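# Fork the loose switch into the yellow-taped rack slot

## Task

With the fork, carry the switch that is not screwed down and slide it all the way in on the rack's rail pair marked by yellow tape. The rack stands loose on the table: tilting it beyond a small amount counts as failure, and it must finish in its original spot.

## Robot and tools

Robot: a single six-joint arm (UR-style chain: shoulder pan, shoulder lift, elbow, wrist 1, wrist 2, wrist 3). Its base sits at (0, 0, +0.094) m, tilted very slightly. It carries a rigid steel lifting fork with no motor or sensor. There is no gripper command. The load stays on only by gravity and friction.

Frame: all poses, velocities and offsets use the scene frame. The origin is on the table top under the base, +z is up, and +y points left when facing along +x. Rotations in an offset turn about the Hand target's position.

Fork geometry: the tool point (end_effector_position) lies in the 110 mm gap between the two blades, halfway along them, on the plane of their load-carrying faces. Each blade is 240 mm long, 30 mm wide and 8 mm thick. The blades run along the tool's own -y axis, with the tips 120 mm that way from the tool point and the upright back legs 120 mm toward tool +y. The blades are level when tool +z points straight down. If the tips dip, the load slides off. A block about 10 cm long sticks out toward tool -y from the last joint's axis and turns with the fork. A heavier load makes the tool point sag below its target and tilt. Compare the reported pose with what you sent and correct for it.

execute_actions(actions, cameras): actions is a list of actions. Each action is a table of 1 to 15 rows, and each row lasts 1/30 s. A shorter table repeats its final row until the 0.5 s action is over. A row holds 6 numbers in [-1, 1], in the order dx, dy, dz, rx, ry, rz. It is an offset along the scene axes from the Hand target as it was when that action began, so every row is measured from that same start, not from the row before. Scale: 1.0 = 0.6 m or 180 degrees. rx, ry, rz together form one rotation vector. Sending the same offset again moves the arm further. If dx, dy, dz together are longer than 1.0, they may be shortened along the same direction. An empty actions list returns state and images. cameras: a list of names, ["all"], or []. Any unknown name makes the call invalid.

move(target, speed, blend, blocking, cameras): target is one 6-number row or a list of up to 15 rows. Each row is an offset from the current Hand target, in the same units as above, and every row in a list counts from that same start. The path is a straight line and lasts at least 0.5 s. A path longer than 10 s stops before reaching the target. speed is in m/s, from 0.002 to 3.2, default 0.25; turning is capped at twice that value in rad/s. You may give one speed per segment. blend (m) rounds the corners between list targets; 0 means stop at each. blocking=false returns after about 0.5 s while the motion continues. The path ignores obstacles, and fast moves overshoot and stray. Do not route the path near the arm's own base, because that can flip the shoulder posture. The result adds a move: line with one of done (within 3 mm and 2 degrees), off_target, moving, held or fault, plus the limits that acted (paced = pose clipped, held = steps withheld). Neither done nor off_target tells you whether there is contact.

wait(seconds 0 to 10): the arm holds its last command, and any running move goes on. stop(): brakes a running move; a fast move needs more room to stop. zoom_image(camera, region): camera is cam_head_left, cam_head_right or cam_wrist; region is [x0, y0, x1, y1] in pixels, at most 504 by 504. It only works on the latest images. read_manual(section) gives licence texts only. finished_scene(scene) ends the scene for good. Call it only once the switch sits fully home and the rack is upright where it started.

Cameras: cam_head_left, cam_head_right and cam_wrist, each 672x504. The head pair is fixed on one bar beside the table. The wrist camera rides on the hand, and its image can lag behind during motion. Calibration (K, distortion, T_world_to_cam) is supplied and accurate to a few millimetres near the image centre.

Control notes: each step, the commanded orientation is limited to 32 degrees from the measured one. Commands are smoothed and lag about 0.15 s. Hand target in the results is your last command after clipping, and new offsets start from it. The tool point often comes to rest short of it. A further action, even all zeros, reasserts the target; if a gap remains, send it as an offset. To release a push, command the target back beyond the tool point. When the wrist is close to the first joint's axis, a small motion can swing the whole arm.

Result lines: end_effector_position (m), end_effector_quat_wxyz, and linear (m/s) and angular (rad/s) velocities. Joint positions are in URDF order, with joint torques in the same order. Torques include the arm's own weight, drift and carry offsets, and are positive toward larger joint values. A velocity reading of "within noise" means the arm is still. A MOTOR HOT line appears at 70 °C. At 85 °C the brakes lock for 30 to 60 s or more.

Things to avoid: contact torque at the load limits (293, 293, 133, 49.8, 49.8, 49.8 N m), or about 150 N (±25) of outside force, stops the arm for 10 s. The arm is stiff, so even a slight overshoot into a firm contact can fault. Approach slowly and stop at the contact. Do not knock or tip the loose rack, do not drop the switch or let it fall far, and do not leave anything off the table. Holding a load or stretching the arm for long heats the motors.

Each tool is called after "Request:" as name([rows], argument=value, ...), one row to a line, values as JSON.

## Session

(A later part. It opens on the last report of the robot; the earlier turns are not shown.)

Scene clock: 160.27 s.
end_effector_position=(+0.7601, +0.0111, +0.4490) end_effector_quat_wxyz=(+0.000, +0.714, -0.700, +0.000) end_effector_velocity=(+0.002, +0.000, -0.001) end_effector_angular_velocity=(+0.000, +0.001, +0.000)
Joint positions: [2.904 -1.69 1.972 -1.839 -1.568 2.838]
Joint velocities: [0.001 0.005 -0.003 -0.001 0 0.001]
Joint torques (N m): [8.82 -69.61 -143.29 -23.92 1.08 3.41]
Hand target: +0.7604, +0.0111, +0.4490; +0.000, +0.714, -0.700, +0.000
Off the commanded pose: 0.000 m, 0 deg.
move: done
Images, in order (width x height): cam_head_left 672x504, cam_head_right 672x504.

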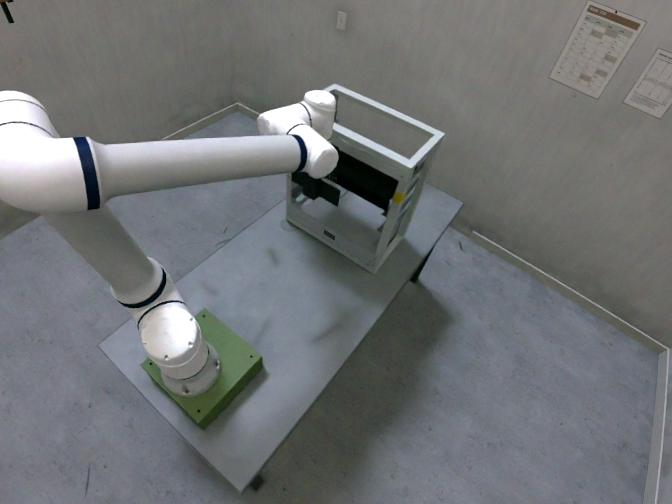

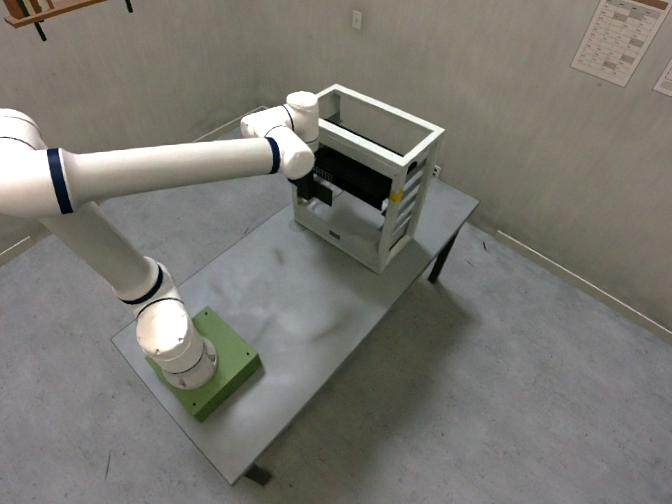

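Request:
move([
  [0.10665, 0.0016, 0, 0, 0, 0],
  [0.10665, 0.0016, -0.0133, 0, 0, 0],
  [0.10665, 0.0016, -0.0333, 0, 0, 0],
], speed=[0.08, 0.04, 0.02], blend=[0.0, 0.002, 0.0], cameras=["all"])

Request:
zoom_image(camera="cam_head_left", region=[290, 90, 430, 230])

Request:
zoom_image(camera="cam_head_right", region=[290, 90, 430, 230])

Scene clock: 167.10 s.
end_effector_position=(+0.8243, +0.0120, +0.4292) end_effector_quat_wxyz=(+0.000, +0.714, -0.700, +0.000)
Joint positions: [2.933 -1.568 1.897 -1.885 -1.568 2.867]
Joint torques (N m): [9.88 -49.72 -74.19 -10.62 -1.64 3.61]
Hand target: +0.8243, +0.0120, +0.4290; +0.000, +0.714, -0.700, +0.000
Off the commanded pose: 0.000 m, 0 deg.
move: done
camera_calibration:
cam_wrist: T_world_to_cam=[[0.00575777, -0.999632, -0.0265128, 0.0281584], [-0.938031, -0.0145862, 0.346244, 0.49617], [-0.346503, 0.0228762, -0.93777, 0.782196], [0, 0, 0, 1]] pos_world=[0.736294, 0.0174915, 0.562471]

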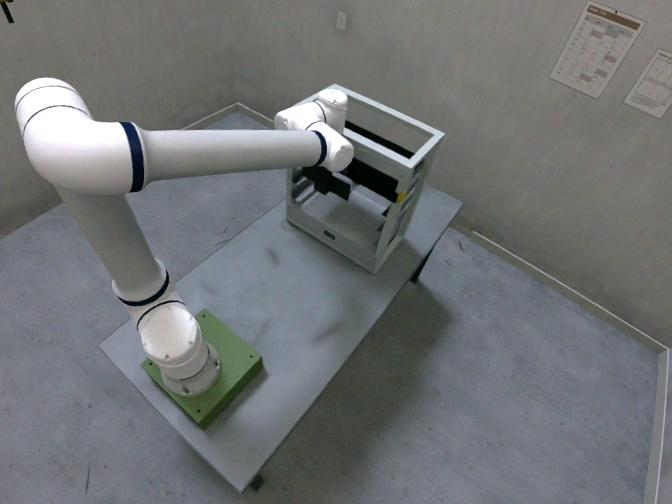

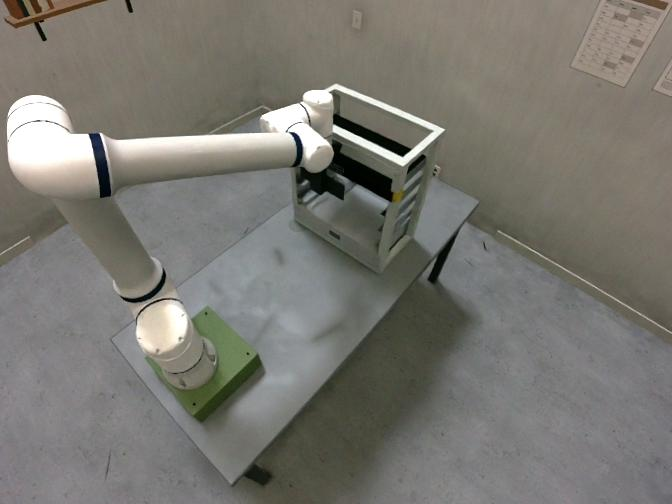

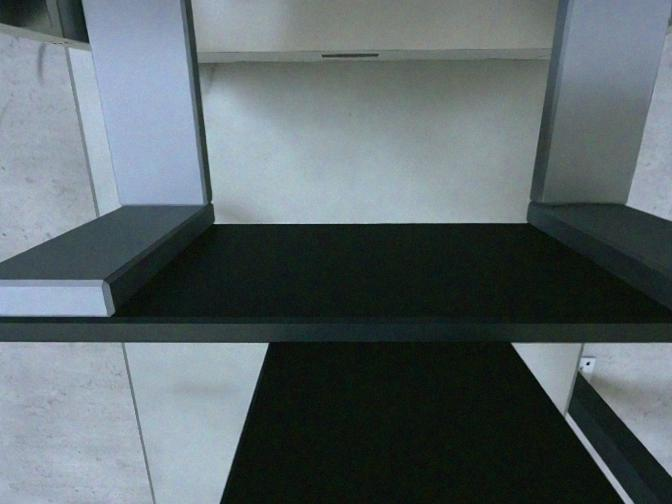

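Scaled by 3.600.

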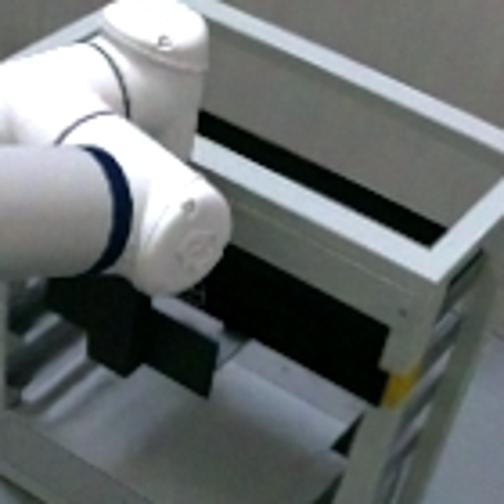

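Scaled by 3.600.

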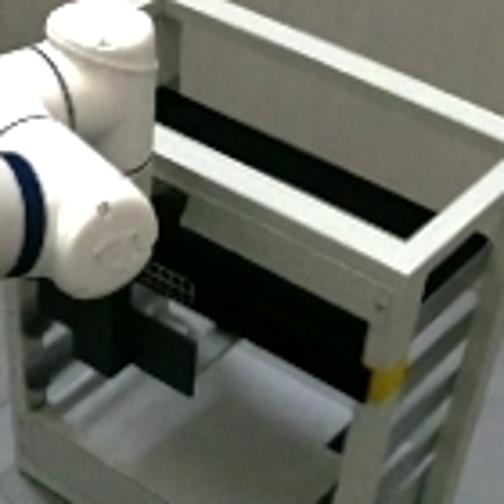

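Request:
move([
  [0, 0, -0.0083, 0, 0, 0],
  [-0.31495, -0.00467, -0.0083, 0, 0, 0],
  [-0.31495, -0.00467, 0.055, 0, 0, -0.0017],
  [-0.28995, -0.0043, 0.055, 0, 0, -0.0017],
], speed=[0.05, 0.2, 0.1, 0.05], blend=[0.0, 0.01, 0.0, 0.0], cameras=["cam_head_left", "cam_head_right"])

Request:
zoom_image(camera="cam_head_left", region=[270, 80, 430, 240])

Request:
zoom_image(camera="cam_head_right", region=[270, 80, 430, 240])

Scene clock: 177.93 s.
end_effector_position=(+0.6502, +0.0095, +0.4620) end_effector_quat_wxyz=(+0.000, +0.712, -0.702, +0.000)
Joint positions: [2.838 -1.901 2.105 -1.761 -1.569 2.778]
Joint torques (N m): [8.22 -14.28 -100.44 -10.21 1.63 3.39]
Hand target: +0.6504, +0.0095, +0.4620; +0.000, +0.712, -0.702, +0.000
Off the commanded pose: 0.000 m, 0 deg.
move: done
Images, in order (width x height): cam_head_left 672x504, cam_head_right 672x504.

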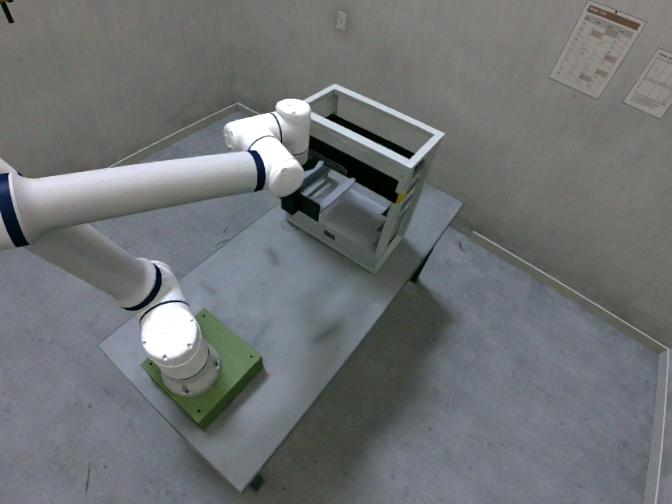

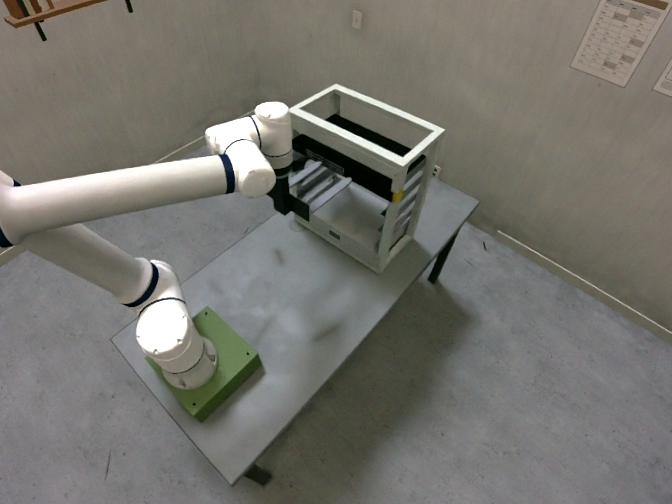

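Scaled by 3.150.

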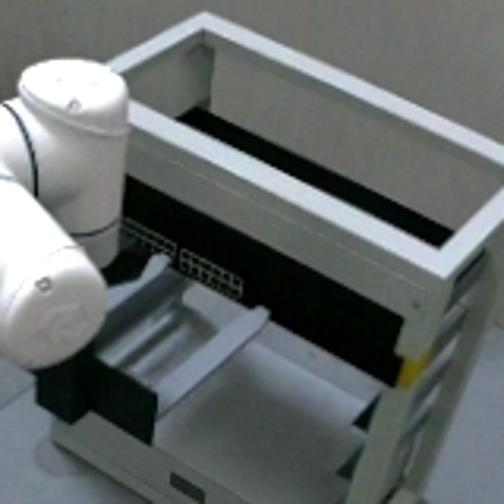

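Scaled by 3.150.

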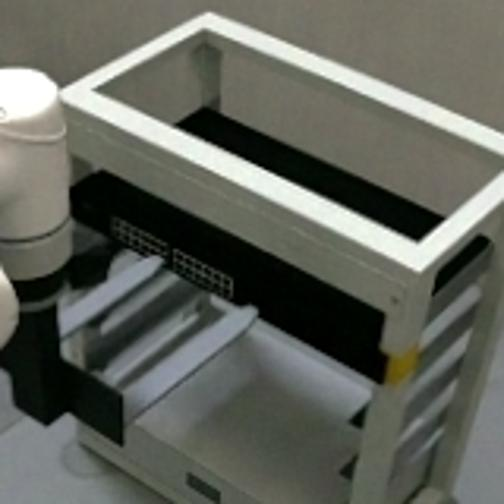

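Request:
move(target=[0.00667, 0.0001, 0, 0, 0, 0], speed=0.012)

Request:
move(target=[0.00667, 0.0001, 0, 0, 0, 0], speed=0.012)

Request:
move(target=[0.0033, 0.00005, 0, 0, 0, 0], speed=0.012)

Scene clock: 182.50 s.
end_effector_position=(+0.6542, +0.0095, +0.4620) end_effector_quat_wxyz=(+0.000, +0.712, -0.702, +0.000)
Joint positions: [2.841 -1.893 2.1 -1.764 -1.569 2.781]
Joint torques (N m): [9.77 -16.77 -99.92 -10.33 1.76 3.49]
Hand target: +0.6544, +0.0095, +0.4620; +0.000, +0.712, -0.702, +0.000
Off the commanded pose: 0.000 m, 0 deg.
move: done

Scene clock: 183.20 s.
end_effector_position=(+0.6582, +0.0096, +0.4619) end_effector_quat_wxyz=(+0.000, +0.712, -0.702, +0.000)
Joint positions: [2.844 -1.885 2.095 -1.767 -1.569 2.784]
Joint torques (N m): [5.62 -12.21 -109.45 -15.94 2.49 6.35]
Hand target: +0.6584, +0.0096, +0.4620; +0.000, +0.712, -0.702, +0.000
Off the commanded pose: 0.000 m, 0 deg.
move: done

Scene clock: 183.90 s.
end_effector_position=(+0.6603, +0.0096, +0.4620) end_effector_quat_wxyz=(+0.000, +0.712, -0.702, +0.000)
Joint positions: [2.845 -1.881 2.093 -1.768 -1.569 2.786]
Joint torques (N m): [5.13 -14.61 -112.03 -16.45 2.67 6.03]
Hand target: +0.6604, +0.0096, +0.4620; +0.000, +0.712, -0.702, +0.000
Off the commanded pose: 0.000 m, 0 deg.
move: done

Request:
move(target=[0.0033, 0.00005, 0, 0, 0, 0], speed=0.012)

Request:
move(target=[0.0025, 0.00004, 0, 0, 0, 0], speed=0.012)

Scene clock: 186.53 s.
end_effector_position=(+0.6622, +0.0096, +0.4620) end_effector_quat_wxyz=(+0.000, +0.712, -0.702, +0.000)
Joint positions: [2.847 -1.877 2.09 -1.769 -1.569 2.787]
Joint torques (N m): [6.52 -14.72 -111.53 -16.43 2.84 4.65]
Hand target: +0.6623, +0.0096, +0.4620; +0.000, +0.712, -0.702, +0.000
Off the commanded pose: 0.000 m, 0 deg.
move: done

Scene clock: 187.23 s.
end_effector_position=(+0.6638, +0.0097, +0.4620) end_effector_quat_wxyz=(+0.000, +0.712, -0.702, +0.000)
Joint positions: [2.848 -1.874 2.088 -1.771 -1.569 2.788]
Joint torques (N m): [8.99 -16.1 -111.07 -16.6 3 3.37]
Hand target: +0.6638, +0.0097, +0.4620; +0.000, +0.712, -0.702, +0.000
Off the commanded pose: 0.000 m, 0 deg.
move: done

Request:
move(target=[0.002, 0.00003, 0, 0, 0, 0], speed=0.012)

Request:
move(target=[0.0016, 0.00003, 0, 0, 0, 0], speed=0.012)

Scene clock: 189.77 s.
end_effector_position=(+0.6650, +0.0097, +0.4620) end_effector_quat_wxyz=(+0.000, +0.712, -0.702, +0.000)
Joint positions: [2.849 -1.872 2.087 -1.771 -1.569 2.789]
Joint torques (N m): [7.88 -5.77 -114.52 -21.05 3.63 6.48]
Hand target: +0.6650, +0.0097, +0.4620; +0.000, +0.712, -0.702, +0.000
Off the commanded pose: 0.000 m, 0 deg.
move: done

Scene clock: 190.47 s.
end_effector_position=(+0.6659, +0.0097, +0.4620) end_effector_quat_wxyz=(+0.000, +0.712, -0.702, +0.000)
Joint positions: [2.85 -1.87 2.085 -1.772 -1.569 2.79]
Joint torques (N m): [8.83 8.78 -115.88 -24.02 4.87 7.72]
Hand target: +0.6660, +0.0097, +0.4620; +0.000, +0.712, -0.702, +0.000
Off the commanded pose: 0.000 m, 0 deg.
move: done

Request:
move(target=[0.0009, 0.00001, 0, 0, 0, 0], speed=0.012)

Scene clock: 195.50 s.
end_effector_position=(+0.6665, +0.0097, +0.4620) end_effector_quat_wxyz=(+0.000, +0.712, -0.702, +0.000)
Joint positions: [2.85 -1.869 2.085 -1.772 -1.569 2.79]
Joint torques (N m): [4.83 13.12 -120.81 -30.9 7.18 9.91]
Hand target: +0.6665, +0.0097, +0.4620; +0.000, +0.712, -0.702, +0.000
Off the commanded pose: 0.000 m, 0 deg.
move: done

Request:
move([
  [-0.0167, -0.0002, 0, 0, 0, 0],
  [-0.1775, -0.0026, 0, 0, 0, 0],
  [-0.0455, 0.5233, 0.235, -0.1055, -0.4075, -0.1444],
], speed=[0.03, 0.2, 0.4], blend=[0.005, 0.02, 0.0], cameras=["all"])

Request:
zoom_image(camera="cam_wrist", region=[300, 60, 400, 170])

Request:
zoom_image(camera="cam_head_left", region=[270, 80, 450, 280])

Scene clock: 212.13 s.
end_effector_position=(+0.6392, +0.3237, +0.6030) end_effector_quat_wxyz=(+0.305, -0.398, +0.686, -0.527)
Joint positions: [3.814 -1.32 2.215 -3.434 -2.639 3.683]
Joint torques (N m): [-10.46 -57.32 -71.32 -8.96 -5.92 -2.6]
Hand target: +0.6392, +0.3237, +0.6030; +0.305, -0.398, +0.686, -0.527
Off the commanded pose: 0.000 m, 0 deg.
move: done
camera_calibration:
cam_wrist: T_world_to_cam=[[-0.476915, -0.878743, -0.0190322, 0.610359], [-0.500116, 0.289104, -0.816274, 0.589616], [0.722798, -0.379775, -0.577351, 0.103457], [0, 0, 0, 1]] pos_world=[0.511187, 0.405179, 0.552636]

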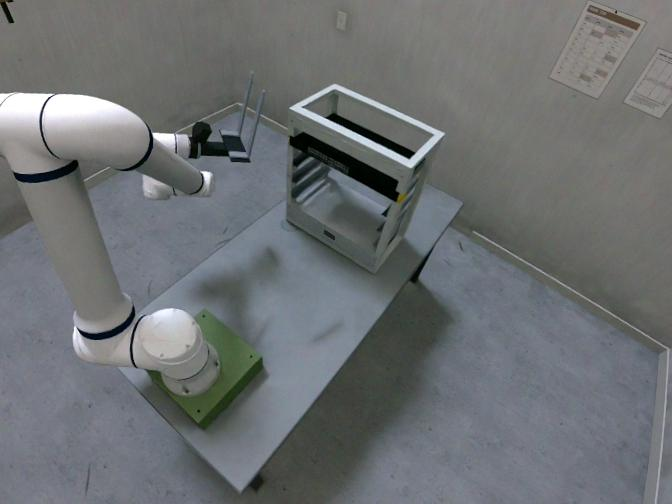

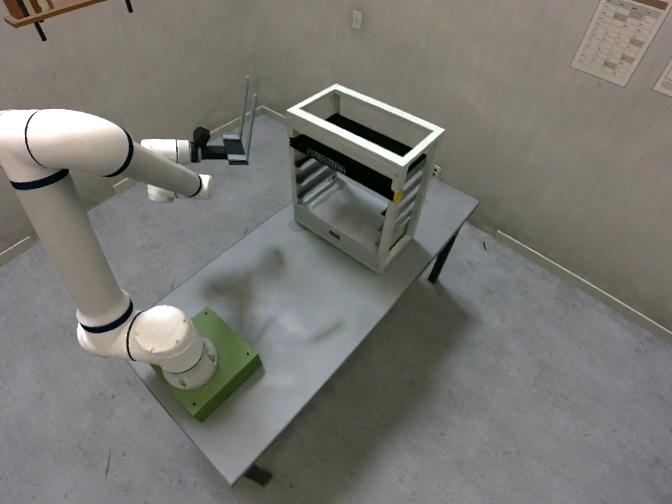

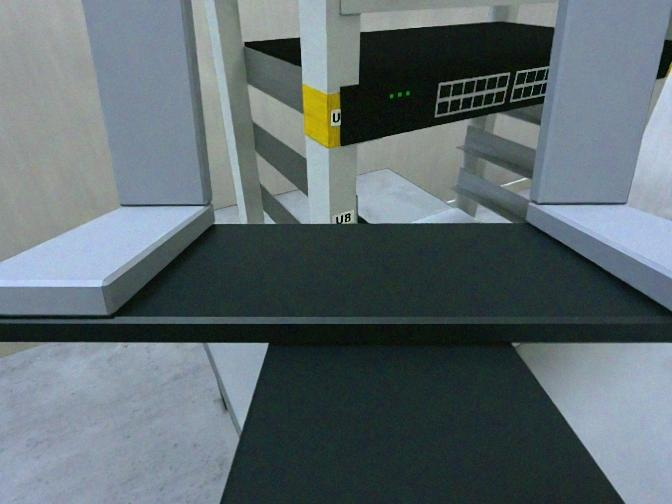

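Scaled by 4.582.

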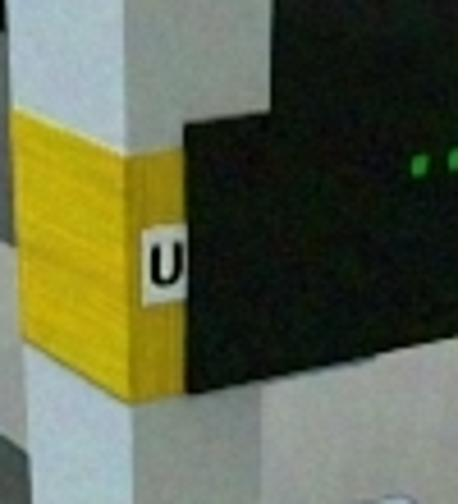

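Scaled by 2.520.

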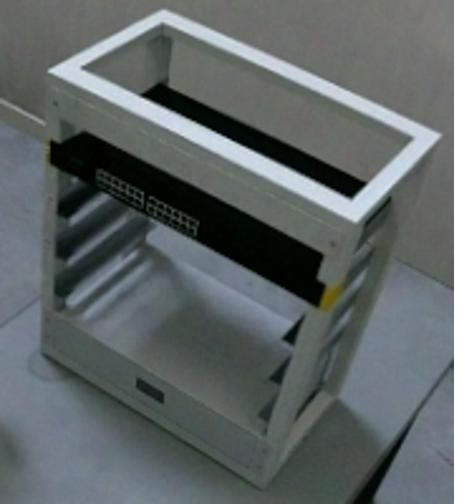

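Request:
zoom_image(camera="cam_head_right", region=[360, 140, 430, 220])

Request:
zoom_image(camera="cam_head_left", region=[365, 140, 435, 220])

Request:
zoom_image(camera="cam_head_left", region=[280, 120, 330, 170])

Scaled by 6.300.

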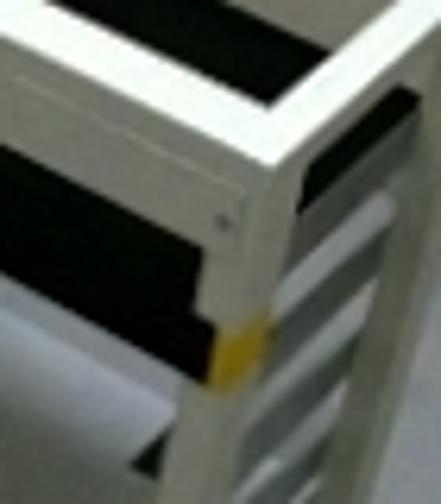

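Scaled by 6.300.

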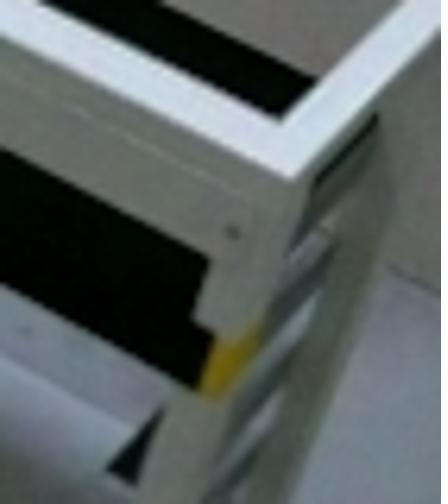

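Scaled by 10.080.

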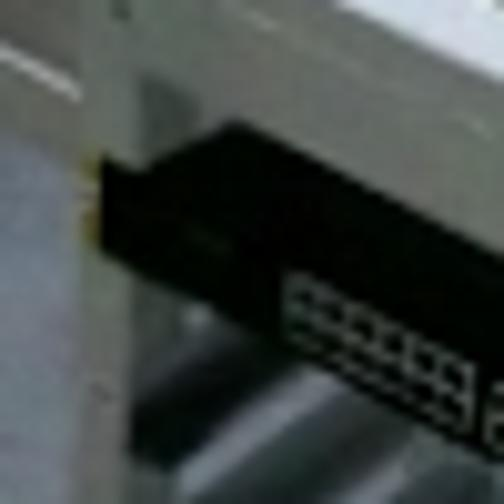

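Request:
finished_scene(scene=2)

The scene is finished: the task was done.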